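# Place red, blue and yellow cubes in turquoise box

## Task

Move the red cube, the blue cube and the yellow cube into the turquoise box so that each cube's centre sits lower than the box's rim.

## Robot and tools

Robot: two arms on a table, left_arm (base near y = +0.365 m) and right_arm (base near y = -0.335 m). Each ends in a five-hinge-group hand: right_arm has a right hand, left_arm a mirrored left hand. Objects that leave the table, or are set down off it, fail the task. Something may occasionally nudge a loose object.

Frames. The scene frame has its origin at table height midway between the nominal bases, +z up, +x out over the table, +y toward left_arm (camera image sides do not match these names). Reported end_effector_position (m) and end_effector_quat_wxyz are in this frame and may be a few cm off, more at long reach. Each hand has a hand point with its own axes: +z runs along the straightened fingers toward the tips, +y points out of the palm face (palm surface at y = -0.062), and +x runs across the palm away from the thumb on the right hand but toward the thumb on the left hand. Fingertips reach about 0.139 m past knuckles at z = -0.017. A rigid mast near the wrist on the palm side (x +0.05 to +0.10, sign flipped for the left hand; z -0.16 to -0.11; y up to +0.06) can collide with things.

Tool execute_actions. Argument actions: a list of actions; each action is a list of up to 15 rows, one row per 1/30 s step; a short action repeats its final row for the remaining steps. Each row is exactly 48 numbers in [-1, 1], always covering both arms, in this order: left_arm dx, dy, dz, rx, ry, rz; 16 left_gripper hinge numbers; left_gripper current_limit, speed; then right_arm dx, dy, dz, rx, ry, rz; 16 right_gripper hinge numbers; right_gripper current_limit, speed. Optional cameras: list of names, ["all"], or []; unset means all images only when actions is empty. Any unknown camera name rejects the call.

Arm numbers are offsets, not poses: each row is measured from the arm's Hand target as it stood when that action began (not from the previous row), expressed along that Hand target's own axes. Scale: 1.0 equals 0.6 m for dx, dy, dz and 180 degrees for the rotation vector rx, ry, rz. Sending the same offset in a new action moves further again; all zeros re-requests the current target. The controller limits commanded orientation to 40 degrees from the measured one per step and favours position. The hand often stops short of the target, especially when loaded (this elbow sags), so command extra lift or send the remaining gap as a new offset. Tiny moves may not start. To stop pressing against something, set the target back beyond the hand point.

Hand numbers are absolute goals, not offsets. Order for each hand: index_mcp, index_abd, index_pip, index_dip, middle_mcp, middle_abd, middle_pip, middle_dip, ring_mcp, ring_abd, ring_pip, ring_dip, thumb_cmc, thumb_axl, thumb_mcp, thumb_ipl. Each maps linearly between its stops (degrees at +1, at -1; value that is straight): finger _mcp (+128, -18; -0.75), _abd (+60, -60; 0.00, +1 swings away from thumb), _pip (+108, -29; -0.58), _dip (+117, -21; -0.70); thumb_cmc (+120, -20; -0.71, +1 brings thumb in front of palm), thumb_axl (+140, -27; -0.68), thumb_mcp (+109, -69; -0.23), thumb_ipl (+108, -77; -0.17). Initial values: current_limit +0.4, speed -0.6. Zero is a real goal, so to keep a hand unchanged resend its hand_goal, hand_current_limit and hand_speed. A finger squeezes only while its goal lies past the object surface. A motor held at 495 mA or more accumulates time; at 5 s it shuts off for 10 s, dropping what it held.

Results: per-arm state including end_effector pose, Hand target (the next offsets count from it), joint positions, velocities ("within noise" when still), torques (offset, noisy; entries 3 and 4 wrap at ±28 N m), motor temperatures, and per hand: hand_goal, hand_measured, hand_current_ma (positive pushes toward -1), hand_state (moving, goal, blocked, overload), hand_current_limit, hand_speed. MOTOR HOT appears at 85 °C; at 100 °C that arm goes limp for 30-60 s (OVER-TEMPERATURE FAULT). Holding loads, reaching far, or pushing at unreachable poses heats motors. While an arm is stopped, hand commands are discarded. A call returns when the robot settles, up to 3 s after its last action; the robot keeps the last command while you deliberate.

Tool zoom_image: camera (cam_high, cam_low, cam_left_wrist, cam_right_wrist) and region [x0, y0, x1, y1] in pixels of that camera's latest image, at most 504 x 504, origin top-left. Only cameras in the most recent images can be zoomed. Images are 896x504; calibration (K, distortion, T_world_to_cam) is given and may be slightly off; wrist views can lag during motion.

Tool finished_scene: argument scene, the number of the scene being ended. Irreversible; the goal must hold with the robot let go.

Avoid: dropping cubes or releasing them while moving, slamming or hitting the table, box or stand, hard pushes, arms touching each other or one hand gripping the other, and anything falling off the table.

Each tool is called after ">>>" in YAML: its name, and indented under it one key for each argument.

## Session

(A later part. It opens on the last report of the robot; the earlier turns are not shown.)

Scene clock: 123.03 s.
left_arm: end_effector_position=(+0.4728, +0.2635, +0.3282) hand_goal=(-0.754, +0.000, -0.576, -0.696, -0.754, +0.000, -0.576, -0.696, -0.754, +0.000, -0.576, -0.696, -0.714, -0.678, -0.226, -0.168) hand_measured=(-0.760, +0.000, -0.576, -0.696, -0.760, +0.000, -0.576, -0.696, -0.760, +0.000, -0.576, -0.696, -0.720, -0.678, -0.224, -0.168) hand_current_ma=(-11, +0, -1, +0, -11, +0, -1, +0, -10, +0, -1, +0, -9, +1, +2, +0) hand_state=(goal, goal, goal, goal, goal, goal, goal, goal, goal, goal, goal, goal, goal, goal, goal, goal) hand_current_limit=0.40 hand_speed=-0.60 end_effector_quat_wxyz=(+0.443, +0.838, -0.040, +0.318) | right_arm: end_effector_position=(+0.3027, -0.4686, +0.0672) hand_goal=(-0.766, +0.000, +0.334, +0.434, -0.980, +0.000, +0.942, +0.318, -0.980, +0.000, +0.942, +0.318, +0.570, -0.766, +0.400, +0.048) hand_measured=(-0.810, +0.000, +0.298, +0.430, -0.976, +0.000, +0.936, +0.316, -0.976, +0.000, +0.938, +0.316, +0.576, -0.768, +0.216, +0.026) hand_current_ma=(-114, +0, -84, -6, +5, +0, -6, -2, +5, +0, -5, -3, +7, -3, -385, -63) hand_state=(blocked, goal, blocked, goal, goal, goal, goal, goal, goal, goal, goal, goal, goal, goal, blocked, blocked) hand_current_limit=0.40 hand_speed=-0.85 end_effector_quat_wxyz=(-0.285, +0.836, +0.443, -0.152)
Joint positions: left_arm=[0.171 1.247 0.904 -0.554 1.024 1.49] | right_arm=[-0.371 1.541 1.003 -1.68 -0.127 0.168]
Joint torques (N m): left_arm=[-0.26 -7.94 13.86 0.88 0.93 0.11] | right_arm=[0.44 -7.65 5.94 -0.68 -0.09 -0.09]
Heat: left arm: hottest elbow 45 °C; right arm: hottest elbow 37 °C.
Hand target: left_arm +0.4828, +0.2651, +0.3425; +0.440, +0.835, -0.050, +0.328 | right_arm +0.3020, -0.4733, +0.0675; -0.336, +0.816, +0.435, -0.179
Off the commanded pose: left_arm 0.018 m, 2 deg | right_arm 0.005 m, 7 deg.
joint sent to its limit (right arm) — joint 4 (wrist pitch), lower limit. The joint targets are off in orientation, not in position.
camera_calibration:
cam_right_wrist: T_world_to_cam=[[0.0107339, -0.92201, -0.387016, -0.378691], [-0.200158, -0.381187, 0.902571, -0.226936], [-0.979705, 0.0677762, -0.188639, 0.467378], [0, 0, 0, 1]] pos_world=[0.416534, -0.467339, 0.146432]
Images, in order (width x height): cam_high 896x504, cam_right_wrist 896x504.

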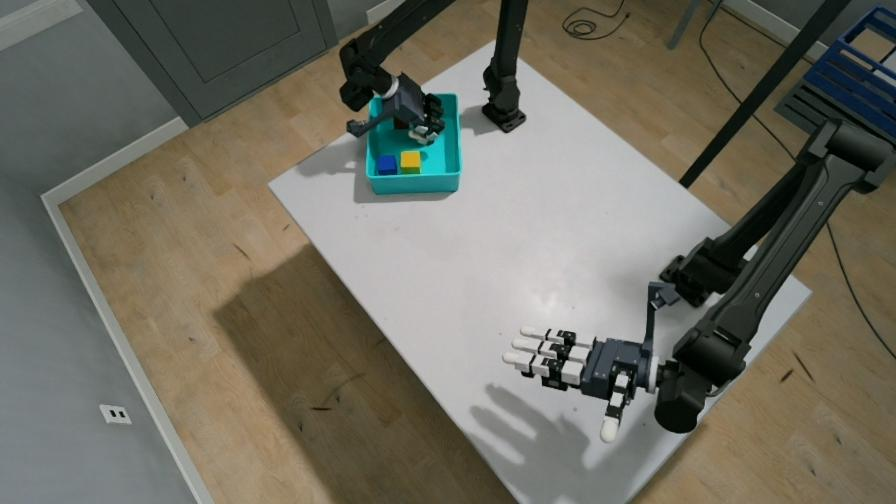

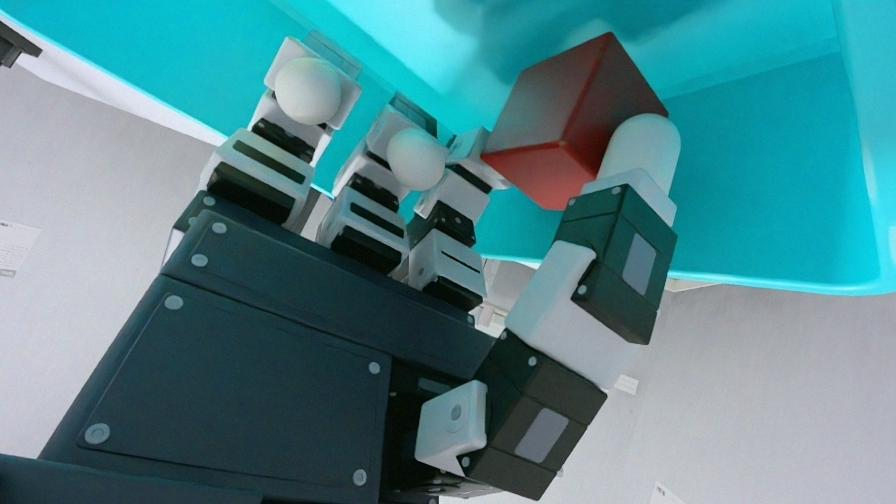

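>>> execute_actions:
  actions:
    - [[0,0,0,0,0,0,-0.754,0,-0.576,-0.696,-0.754,0,-0.576,-0.696,-0.754,0,-0.576,-0.696,-0.714,-0.678,-0.226,-0.168,0.4,-0.6,-0.0067,0.0165,0.0259,0,0,0,-0.765,0,0.335,0.435,-0.98,0,0.942,0.319,-0.98,0,0.942,0.319,0.571,-0.766,0.4,0.049,0.4,-0.85]]
  cameras: ["cam_high","cam_right_wrist"]

>>> zoom_image:
  camera: "cam_high"
  region: [350, 80, 480, 210]

Scene clock: 124.53 s.
left_arm: end_effector_position=(+0.4728, +0.2635, +0.3282) hand_goal=(-0.754, +0.000, -0.576, -0.696, -0.754, +0.000, -0.576, -0.696, -0.754, +0.000, -0.576, -0.696, -0.714, -0.678, -0.226, -0.168) hand_measured=(-0.760, +0.000, -0.576, -0.696, -0.760, +0.000, -0.576, -0.696, -0.760, +0.000, -0.576, -0.696, -0.720, -0.678, -0.224, -0.168) hand_current_ma=(-11, +0, -1, +0, -11, +0, -1, +0, -10, +0, -1, +0, -9, +1, +2, +0) hand_state=(goal, goal, goal, goal, goal, goal, goal, goal, goal, goal, goal, goal, goal, goal, goal, goal) hand_current_limit=0.40 hand_speed=-0.60 end_effector_quat_wxyz=(+0.443, +0.838, -0.040, +0.318) | right_arm: end_effector_position=(+0.2982, -0.4703, +0.0504) hand_goal=(-0.766, +0.000, +0.334, +0.434, -0.980, +0.000, +0.942, +0.318, -0.980, +0.000, +0.942, +0.318, +0.570, -0.766, +0.400, +0.048) hand_measured=(-0.810, +0.000, +0.298, +0.430, -0.976, +0.000, +0.936, +0.316, -0.976, +0.000, +0.938, +0.316, +0.576, -0.768, +0.216, +0.026) hand_current_ma=(-114, +0, -84, -6, +5, +0, -6, -2, +5, +0, -5, -3, +7, -3, -385, -64) hand_state=(blocked, goal, blocked, goal, goal, goal, goal, goal, goal, goal, goal, goal, goal, goal, blocked, blocked) hand_current_limit=0.40 hand_speed=-0.85 end_effector_quat_wxyz=(-0.307, +0.827, +0.441, -0.165)
Joint positions: left_arm=[0.171 1.247 0.904 -0.554 1.024 1.49] | right_arm=[-0.384 1.597 1.003 -1.68 -0.122 0.147]
Joint torques (N m): left_arm=[-0.56 -8.23 14.13 0.88 0.95 0.13] | right_arm=[0.15 -8 5.56 -0.75 -0.08 -0.11]
Heat: left arm: hottest elbow 45 °C; right arm: hottest elbow 36 °C.
Hand target: left_arm +0.4828, +0.2651, +0.3425; +0.440, +0.835, -0.050, +0.328 | right_arm +0.2965, -0.4745, +0.0496; -0.336, +0.816, +0.434, -0.179
Off the commanded pose: left_arm 0.018 m, 2 deg | right_arm 0.005 m, 4 deg.
joint sent to its limit (right arm) — joint 4 (wrist pitch), lower limit. The joint targets are off in orientation, not in position.
camera_calibration:
cam_right_wrist: T_world_to_cam=[[-0.0023339, -0.910395, -0.413733, -0.375971], [-0.156492, -0.408305, 0.899332, -0.238915], [-0.987676, 0.066845, -0.141517, 0.459472], [0, 0, 0, 1]] pos_world=[0.415544, -0.470545, 0.124335]
Images, in order (width x height): cam_high 896x504, cam_right_wrist 896x504.

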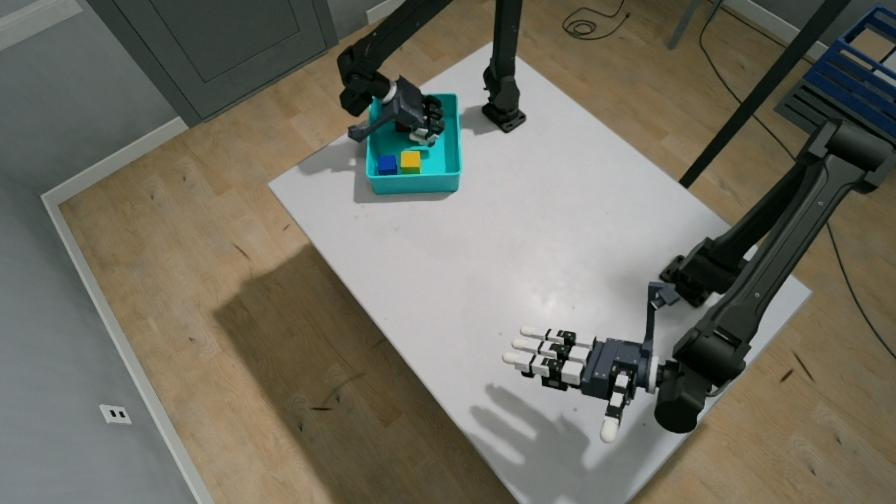

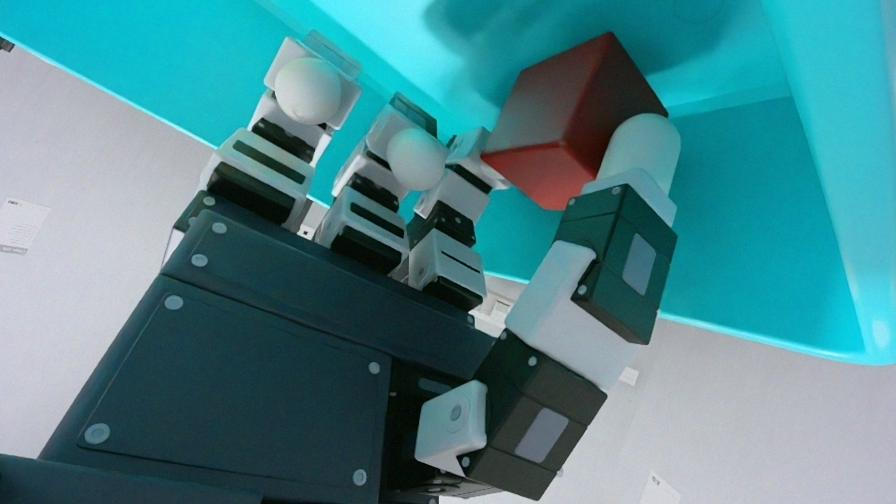

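Scaled by 3.877.

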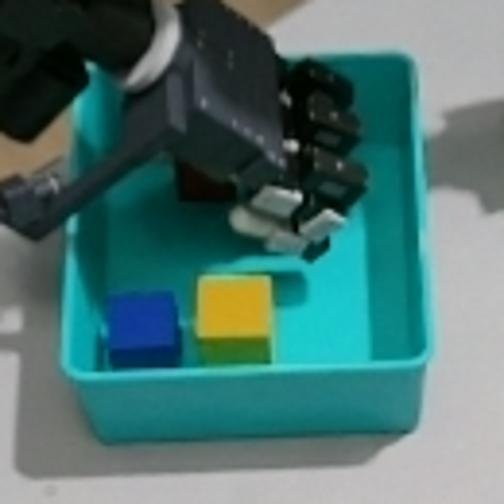

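>>> execute_actions:
  actions:
    - [[0,0,0,0,0,0,-0.754,0,-0.576,-0.696,-0.754,0,-0.576,-0.696,-0.754,0,-0.576,-0.696,-0.714,-0.678,-0.226,-0.168,0.4,-0.6,0,0.0141,0.0141,0,0,0,-0.765,0,0.335,0.435,-0.98,0,0.942,0.319,-0.98,0,0.942,0.319,0.571,-0.766,0.4,0.049,0.4,-0.85]]
  cameras: ["cam_high"]

>>> zoom_image:
  camera: "cam_high"
  region: [350, 80, 480, 210]

Scene clock: 125.37 s.
left_arm: end_effector_position=(+0.4728, +0.2635, +0.3282) hand_goal=(-0.754, +0.000, -0.576, -0.696, -0.754, +0.000, -0.576, -0.696, -0.754, +0.000, -0.576, -0.696, -0.714, -0.678, -0.226, -0.168) hand_measured=(-0.760, +0.000, -0.576, -0.696, -0.760, +0.000, -0.576, -0.696, -0.760, +0.000, -0.576, -0.696, -0.720, -0.678, -0.224, -0.168) hand_current_ma=(-11, +0, -1, +0, -11, +0, -1, +0, -10, +0, -1, +0, -9, +1, +2, +0) hand_state=(goal, goal, goal, goal, goal, goal, goal, goal, goal, goal, goal, goal, goal, goal, goal, goal) hand_current_limit=0.40 hand_speed=-0.60 end_effector_quat_wxyz=(+0.443, +0.838, -0.040, +0.318) | right_arm: end_effector_position=(+0.2950, -0.4687, +0.0373) hand_goal=(-0.766, +0.000, +0.334, +0.434, -0.980, +0.000, +0.942, +0.318, -0.980, +0.000, +0.942, +0.318, +0.570, -0.766, +0.400, +0.048) hand_measured=(-0.810, +0.000, +0.298, +0.430, -0.976, +0.000, +0.936, +0.316, -0.976, +0.000, +0.938, +0.316, +0.576, -0.768, +0.216, +0.026) hand_current_ma=(-114, +0, -84, -6, +5, +0, -6, -2, +5, +0, -5, -3, +7, -3, -385, -64) hand_state=(blocked, goal, blocked, goal, goal, goal, goal, goal, goal, goal, goal, goal, goal, goal, blocked, blocked) hand_current_limit=0.40 hand_speed=-0.85 end_effector_quat_wxyz=(-0.324, +0.819, +0.439, -0.177)
Joint positions: left_arm=[0.171 1.247 0.904 -0.554 1.024 1.49] | right_arm=[-0.386 1.641 1.003 -1.68 -0.122 0.139]
Joint torques (N m): left_arm=[-0.67 -8.18 14.02 0.96 0.92 0.13] | right_arm=[-0.5 -8.47 5.98 -0.76 -0.08 -0.14]
Heat: left arm: hottest elbow 45 °C; right arm: hottest elbow 36 °C.
Hand target: left_arm +0.4828, +0.2651, +0.3425; +0.440, +0.835, -0.050, +0.328 | right_arm +0.2965, -0.4746, +0.0376; -0.336, +0.816, +0.434, -0.179
Off the commanded pose: left_arm 0.018 m, 2 deg | right_arm 0.006 m, 2 deg.
joint sent to its limit (right arm) — joint 4 (wrist pitch), lower limit. The joint targets still meet the commanded pose.
Images, in order (width x height): cam_high 896x504.

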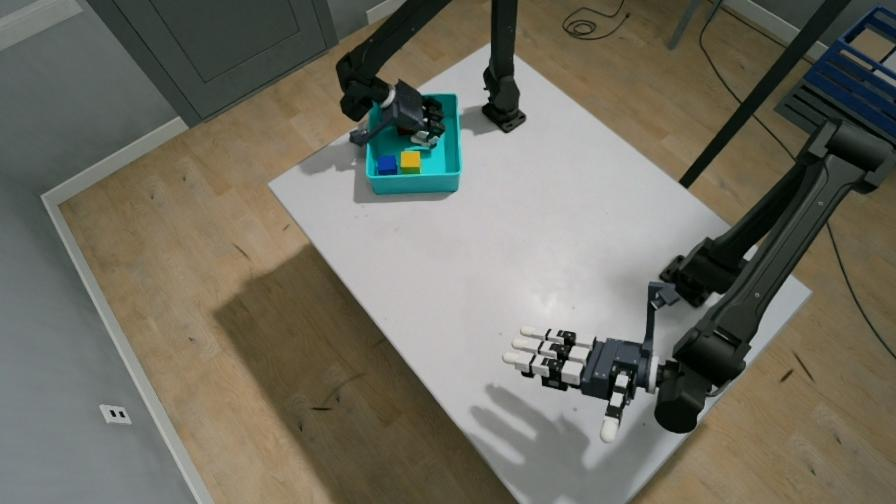

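Scaled by 3.877.

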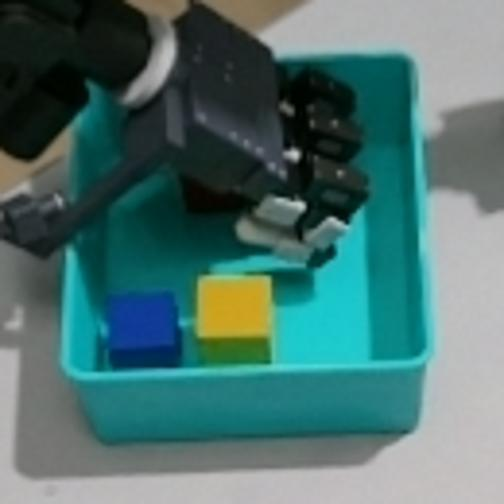

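>>> execute_actions:
  actions:
    - [[0,0,0,0,0,0,-0.754,0,-0.576,-0.696,-0.754,0,-0.576,-0.696,-0.754,0,-0.576,-0.696,-0.714,-0.678,-0.226,-0.168,0.4,-0.6,0,0.0082,0.0001,0,0,0,-0.765,0,0.335,0.435,-0.98,0,0.942,0.319,-0.98,0,0.942,0.319,0.571,-0.766,0.4,0.049,0.4,-0.85]]
  cameras: ["cam_right_wrist"]

Scene clock: 126.23 s.
left_arm: end_effector_position=(+0.4728, +0.2635, +0.3282) hand_goal=(-0.754, +0.000, -0.576, -0.696, -0.754, +0.000, -0.576, -0.696, -0.754, +0.000, -0.576, -0.696, -0.714, -0.678, -0.226, -0.168) hand_measured=(-0.760, +0.000, -0.576, -0.696, -0.760, +0.000, -0.576, -0.696, -0.760, +0.000, -0.576, -0.696, -0.720, -0.678, -0.224, -0.168) hand_current_ma=(-11, +0, -1, +0, -11, +0, -1, +0, -10, +0, -1, +0, -9, +1, +2, +0) hand_state=(goal, goal, goal, goal, goal, goal, goal, goal, goal, goal, goal, goal, goal, goal, goal, goal) hand_current_limit=0.40 hand_speed=-0.60 end_effector_quat_wxyz=(+0.443, +0.838, -0.040, +0.318) | right_arm: end_effector_position=(+0.2937, -0.4690, +0.0337) hand_goal=(-0.766, +0.000, +0.334, +0.434, -0.980, +0.000, +0.942, +0.318, -0.980, +0.000, +0.942, +0.318, +0.570, -0.766, +0.400, +0.048) hand_measured=(-0.810, +0.000, +0.298, +0.430, -0.976, +0.000, +0.936, +0.316, -0.976, +0.000, +0.938, +0.316, +0.576, -0.768, +0.216, +0.026) hand_current_ma=(-114, +0, -84, -6, +5, +0, -6, -2, +5, +0, -5, -3, +7, -3, -385, -64) hand_state=(blocked, goal, blocked, goal, goal, goal, goal, goal, goal, goal, goal, goal, goal, goal, blocked, blocked) hand_current_limit=0.40 hand_speed=-0.85 end_effector_quat_wxyz=(-0.329, +0.817, +0.438, -0.179)
Joint positions: left_arm=[0.171 1.247 0.904 -0.554 1.024 1.49] | right_arm=[-0.389 1.653 1.003 -1.68 -0.122 0.135]
Joint torques (N m): left_arm=[0.03 -8 14.09 0.95 0.95 0.15] | right_arm=[0.15 -8.47 6.76 -0.87 -0.08 -0.09]
Heat: left arm: hottest elbow 45 °C; right arm: hottest elbow 36 °C.
Hand target: left_arm +0.4828, +0.2651, +0.3425; +0.440, +0.835, -0.050, +0.328 | right_arm +0.2994, -0.4765, +0.0341; -0.336, +0.816, +0.434, -0.179
Off the commanded pose: left_arm 0.018 m, 2 deg | right_arm 0.009 m, 1 deg.
joint sent to its limit (right arm) — joint 4 (wrist pitch), lower limit. The joint targets still meet the commanded pose.
camera_calibration:
cam_right_wrist: T_world_to_cam=[[-0.0183458, -0.898144, -0.439319, -0.370463], [-0.112074, -0.434777, 0.893537, -0.24944], [-0.99353, 0.0656291, -0.0926824, 0.452133], [0, 0, 0, 1]] pos_world=[0.414455, -0.470853, 0.102037]
Images, in order (width x height): cam_right_wrist 896x504.

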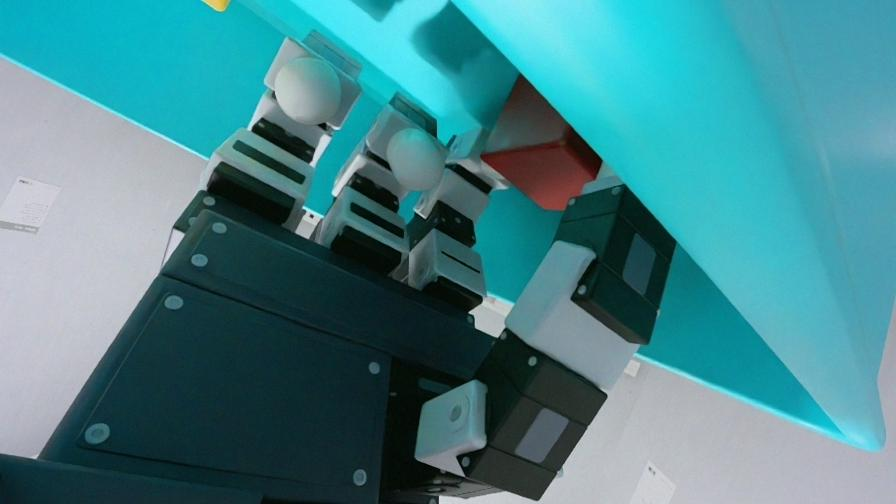

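>>> execute_actions:
  actions:
    - [[0,0,0,0,0,0,-0.754,0,-0.576,-0.696,-0.754,0,-0.576,-0.696,-0.754,0,-0.576,-0.696,-0.714,-0.678,-0.226,-0.168,0.4,-0.6,0,0,0,0,0,0,-0.79,0,0.31,0.435,-0.98,0,0.942,0.319,-0.98,0,0.942,0.319,0.571,-0.766,0.28,0.049,0.4,-0.85]]
    - [[0,0,0,0,0,0,-0.754,0,-0.576,-0.696,-0.754,0,-0.576,-0.696,-0.754,0,-0.576,-0.696,-0.714,-0.678,-0.226,-0.168,0.4,-0.6,0,0,0,0,0,0,-0.82,0,0.298,0.435,-0.98,0,0.942,0.319,-0.98,0,0.942,0.319,0.571,-0.766,0.195,0.049,0.4,-0.9]]
    - [[0,0,0,0,0,0,-0.754,0,-0.576,-0.696,-0.754,0,-0.576,-0.696,-0.754,0,-0.576,-0.696,-0.714,-0.678,-0.226,-0.168,0.4,-0.6,0,0,0,0,0,0,-0.86,0,0.297,0.435,-0.98,0,0.942,0.319,-0.98,0,0.942,0.319,0.571,-0.766,0.12,0.049,0.4,-0.87]]
    - [[0,0,0,0,0,0,-0.754,0,-0.576,-0.696,-0.754,0,-0.576,-0.696,-0.754,0,-0.576,-0.696,-0.714,-0.678,-0.226,-0.168,0.4,-0.6,0,0,0,0,0,0,-0.96,0,0.297,0.435,-0.98,0,0.942,0.319,-0.98,0,0.942,0.319,0.571,-0.766,0.06,0.049,0.4,-0.8]]
  cameras: ["cam_high","cam_right_wrist"]

>>> zoom_image:
  camera: "cam_high"
  region: [350, 80, 480, 210]

Scene clock: 128.73 s.
left_arm: end_effector_position=(+0.4728, +0.2635, +0.3282) hand_goal=(-0.754, +0.000, -0.576, -0.696, -0.754, +0.000, -0.576, -0.696, -0.754, +0.000, -0.576, -0.696, -0.714, -0.678, -0.226, -0.168) hand_measured=(-0.760, +0.000, -0.576, -0.696, -0.760, +0.000, -0.576, -0.696, -0.760, +0.000, -0.576, -0.696, -0.720, -0.678, -0.224, -0.168) hand_current_ma=(-11, +0, -1, +0, -11, +0, -1, +0, -10, +0, -1, +0, -9, +1, +2, +0) hand_state=(goal, goal, goal, goal, goal, goal, goal, goal, goal, goal, goal, goal, goal, goal, goal, goal) hand_current_limit=0.40 hand_speed=-0.60 end_effector_quat_wxyz=(+0.443, +0.838, -0.040, +0.318) | right_arm: end_effector_position=(+0.2937, -0.4690, +0.0337) hand_goal=(-0.960, +0.000, +0.296, +0.434, -0.980, +0.000, +0.942, +0.318, -0.980, +0.000, +0.942, +0.318, +0.570, -0.766, +0.060, +0.048) hand_measured=(-0.944, +0.000, +0.292, +0.430, -0.976, +0.000, +0.936, +0.316, -0.976, +0.000, +0.938, +0.316, +0.574, -0.768, +0.064, +0.046) hand_current_ma=(+32, +0, -3, -4, +5, +0, -6, -2, +5, +0, -5, -3, +4, -3, +7, -3) hand_state=(goal, goal, goal, goal, goal, goal, goal, goal, goal, goal, goal, goal, goal, goal, goal, goal) hand_current_limit=0.40 hand_speed=-0.80 end_effector_quat_wxyz=(-0.329, +0.817, +0.438, -0.179)
Joint positions: left_arm=[0.171 1.247 0.904 -0.554 1.024 1.49] | right_arm=[-0.389 1.653 1.003 -1.68 -0.122 0.135]
Joint torques (N m): left_arm=[-0.56 -7.94 14.09 0.92 0.95 0.12] | right_arm=[-0.26 -8 6.71 -0.83 -0.12 -0.15]
Heat: left arm: hottest elbow 45 °C; right arm: hottest elbow 36 °C.
Hand target: left_arm +0.4828, +0.2651, +0.3425; +0.440, +0.835, -0.050, +0.328 | right_arm +0.2994, -0.4765, +0.0341; -0.336, +0.816, +0.434, -0.179
Off the commanded pose: left_arm 0.018 m, 2 deg | right_arm 0.009 m, 1 deg.
joint sent to its limit (right arm) — joint 4 (wrist pitch), lower limit. The joint targets still meet the commanded pose.
camera_calibration:
cam_right_wrist: T_world_to_cam=[[-0.0183458, -0.898144, -0.439319, -0.370463], [-0.112074, -0.434777, 0.893537, -0.24944], [-0.99353, 0.0656291, -0.0926824, 0.452133], [0, 0, 0, 1]] pos_world=[0.414455, -0.470853, 0.102037]
Images, in order (width x height): cam_high 896x504, cam_right_wrist 896x504.

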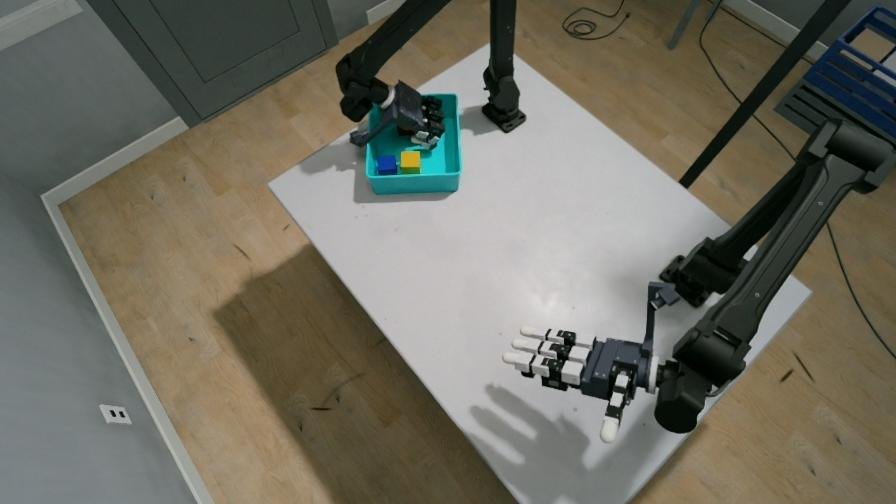

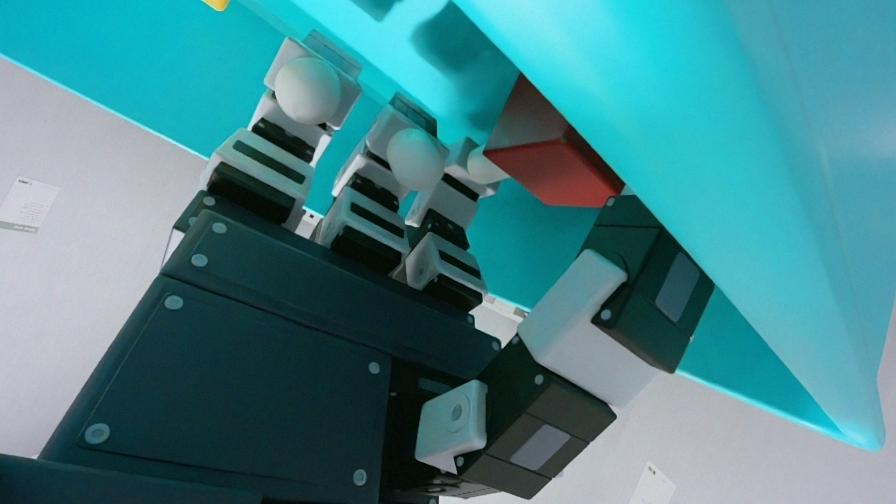

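Scaled by 3.877.

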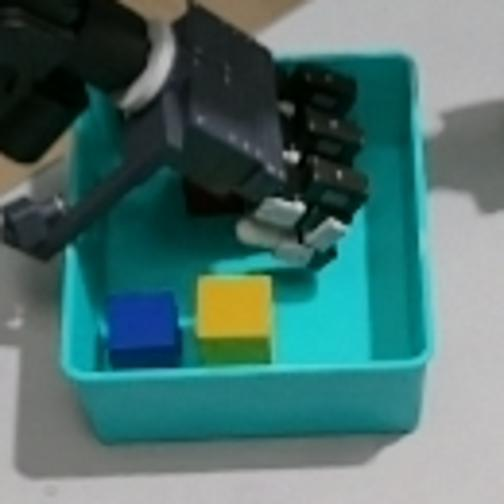

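>>> execute_actions:
  actions:
    - [[0,0,0,0,0,0,-0.754,0,-0.576,-0.696,-0.754,0,-0.576,-0.696,-0.754,0,-0.576,-0.696,-0.714,-0.678,-0.226,-0.168,0.4,-0.6,0,-0.0189,-0.0283,0,0,0,-0.96,0,0.299,0.435,-0.98,0,0.942,0.319,-0.98,0,0.942,0.319,0.571,-0.766,0.04,0.049,0.4,-0.8]]

Scene clock: 130.50 s.
left_arm: end_effector_position=(+0.4728, +0.2635, +0.3282) hand_goal=(-0.754, +0.000, -0.576, -0.696, -0.754, +0.000, -0.576, -0.696, -0.754, +0.000, -0.576, -0.696, -0.714, -0.678, -0.226, -0.168) hand_measured=(-0.760, +0.000, -0.576, -0.696, -0.760, +0.000, -0.576, -0.696, -0.760, +0.000, -0.576, -0.696, -0.720, -0.678, -0.224, -0.168) hand_current_ma=(-11, +0, -1, +0, -11, +0, -1, +0, -10, +0, -1, +0, -9, +1, +2, +0) hand_state=(goal, goal, goal, goal, goal, goal, goal, goal, goal, goal, goal, goal, goal, goal, goal, goal) hand_current_limit=0.40 hand_speed=-0.60 end_effector_quat_wxyz=(+0.443, +0.838, -0.040, +0.318) | right_arm: end_effector_position=(+0.2964, -0.4708, +0.0436) hand_goal=(-0.960, +0.000, +0.298, +0.434, -0.980, +0.000, +0.942, +0.318, -0.980, +0.000, +0.942, +0.318, +0.570, -0.766, +0.040, +0.048) hand_measured=(-0.944, +0.000, +0.294, +0.430, -0.976, +0.000, +0.936, +0.316, -0.976, +0.000, +0.938, +0.316, +0.574, -0.768, +0.044, +0.046) hand_current_ma=(+32, +0, -3, -4, +5, +0, -6, -2, +5, +0, -5, -3, +4, -3, +8, -3) hand_state=(goal, goal, goal, goal, goal, goal, goal, goal, goal, goal, goal, goal, goal, goal, goal, goal) hand_current_limit=0.40 hand_speed=-0.80 end_effector_quat_wxyz=(-0.315, +0.822, +0.442, -0.171)
Joint positions: left_arm=[0.171 1.247 0.904 -0.554 1.024 1.49] | right_arm=[-0.389 1.619 1.003 -1.68 -0.119 0.135]
Joint torques (N m): left_arm=[-0.15 -8.29 14.09 0.98 0.95 0.12] | right_arm=[0.15 -10.34 6.63 -0.76 -0.01 0.03]
Heat: left arm: hottest elbow 45 °C; right arm: hottest elbow 36 °C.
Hand target: left_arm +0.4828, +0.2651, +0.3425; +0.440, +0.835, -0.050, +0.328 | right_arm +0.3026, -0.4787, +0.0541; -0.336, +0.816, +0.434, -0.179
Off the commanded pose: left_arm 0.018 m, 2 deg | right_arm 0.015 m, 3 deg.
joint sent to its limit (right arm) — joint 4 (wrist pitch), lower limit. The joint targets are off in orientation, not in position.

>>> execute_actions:
  actions:
    - [[0,0,0,0,0,0,-0.754,0,-0.576,-0.696,-0.754,0,-0.576,-0.696,-0.754,0,-0.576,-0.696,-0.714,-0.678,-0.226,-0.168,0.4,-0.6,0,-0.0325,-0.0383,0,0,0,-0.96,0,0.298,0.434,-0.98,0,0.942,0.319,-0.98,0,0.942,0.319,0.571,-0.766,0.04,0.049,0.4,-0.8]]
    - [[0,0,0,0,0,0,-0.754,0,-0.576,-0.696,-0.754,0,-0.576,-0.696,-0.754,0,-0.576,-0.696,-0.714,-0.678,-0.226,-0.168,0.4,-0.6,0,-0.0472,-0.0472,0,0,0,-0.96,0,0.298,0.434,-0.98,0,0.942,0.319,-0.98,0,0.942,0.319,0.571,-0.766,0.04,0.049,0.4,-0.8]]
    - [[0,0,0,0,0,0,-0.754,0,-0.576,-0.696,-0.754,0,-0.576,-0.696,-0.754,0,-0.576,-0.696,-0.714,-0.678,-0.226,-0.168,0.4,-0.6,0,-0.0472,-0.0472,0,0,0,-0.96,0,0.298,0.434,-0.98,0,0.942,0.319,-0.98,0,0.942,0.319,0.571,-0.766,0.04,0.049,0.4,-0.8]]
  cameras: ["cam_high"]

>>> zoom_image:
  camera: "cam_high"
  region: [350, 80, 480, 210]

Scene clock: 132.73 s.
left_arm: end_effector_position=(+0.4728, +0.2635, +0.3282) hand_goal=(-0.754, +0.000, -0.576, -0.696, -0.754, +0.000, -0.576, -0.696, -0.754, +0.000, -0.576, -0.696, -0.714, -0.678, -0.226, -0.168) hand_measured=(-0.760, +0.000, -0.576, -0.696, -0.760, +0.000, -0.576, -0.696, -0.760, +0.000, -0.576, -0.696, -0.720, -0.678, -0.224, -0.168) hand_current_ma=(-11, +0, -1, +0, -11, +0, -1, +0, -10, +0, -1, +0, -9, +1, +2, +0) hand_state=(goal, goal, goal, goal, goal, goal, goal, goal, goal, goal, goal, goal, goal, goal, goal, goal) hand_current_limit=0.40 hand_speed=-0.60 end_effector_quat_wxyz=(+0.443, +0.838, -0.040, +0.318) | right_arm: end_effector_position=(+0.3009, -0.4821, +0.1579) hand_goal=(-0.960, +0.000, +0.298, +0.434, -0.980, +0.000, +0.942, +0.318, -0.980, +0.000, +0.942, +0.318, +0.570, -0.766, +0.040, +0.048) hand_measured=(-0.948, +0.000, +0.294, +0.430, -0.976, +0.000, +0.936, +0.316, -0.976, +0.000, +0.938, +0.316, +0.572, -0.768, +0.044, +0.046) hand_current_ma=(+19, +0, -3, -4, +5, +0, -6, -2, +5, +0, -5, -3, +2, -3, +8, -2) hand_state=(goal, goal, goal, goal, goal, goal, goal, goal, goal, goal, goal, goal, goal, goal, goal, goal) hand_current_limit=0.40 hand_speed=-0.80 end_effector_quat_wxyz=(-0.166, +0.878, +0.444, -0.071)
Joint positions: left_arm=[0.171 1.247 0.904 -0.554 1.024 1.49] | right_arm=[-0.389 1.242 1.003 -1.68 -0.105 0.213]
Joint torques (N m): left_arm=[-0.5 -8.18 14.12 0.88 0.97 0.15] | right_arm=[3.25 -6.01 7.71 -0.13 -0.06 0.08]
Heat: left arm: hottest elbow 45 °C; right arm: hottest elbow 36 °C.
Hand target: left_arm +0.4828, +0.2651, +0.3425; +0.440, +0.835, -0.050, +0.328 | right_arm +0.3044, -0.4795, +0.1643; -0.336, +0.816, +0.435, -0.179
Off the commanded pose: left_arm 0.018 m, 2 deg | right_arm 0.008 m, 24 deg.
joint sent to its limit (right arm) — joint 4 (wrist pitch), lower limit. The joint targets are off in orientation, not in position.
Images, in order (width x height): cam_high 896x504.

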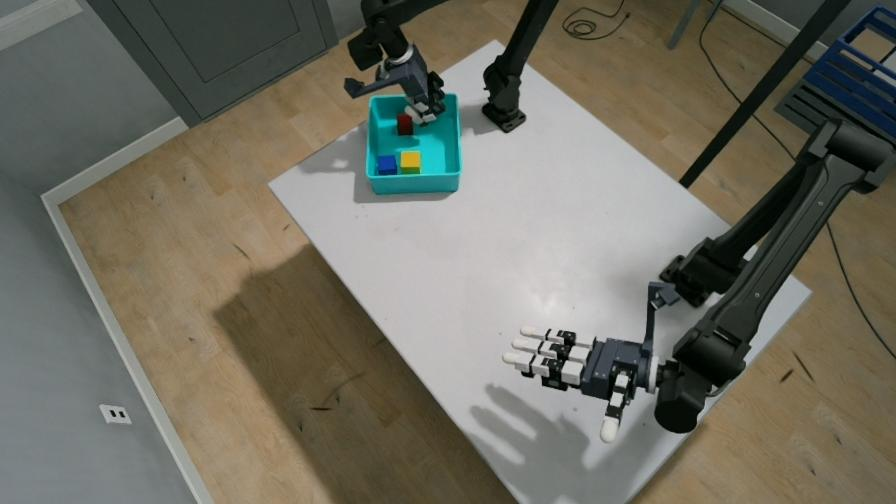

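Scaled by 3.877.

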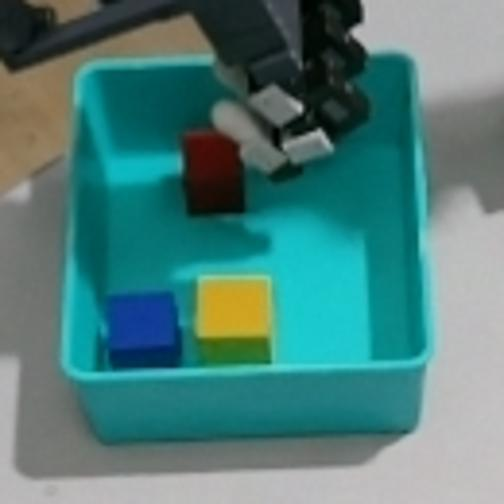

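>>> finished_scene:
  scene: 2

The scene is finished: the task was done.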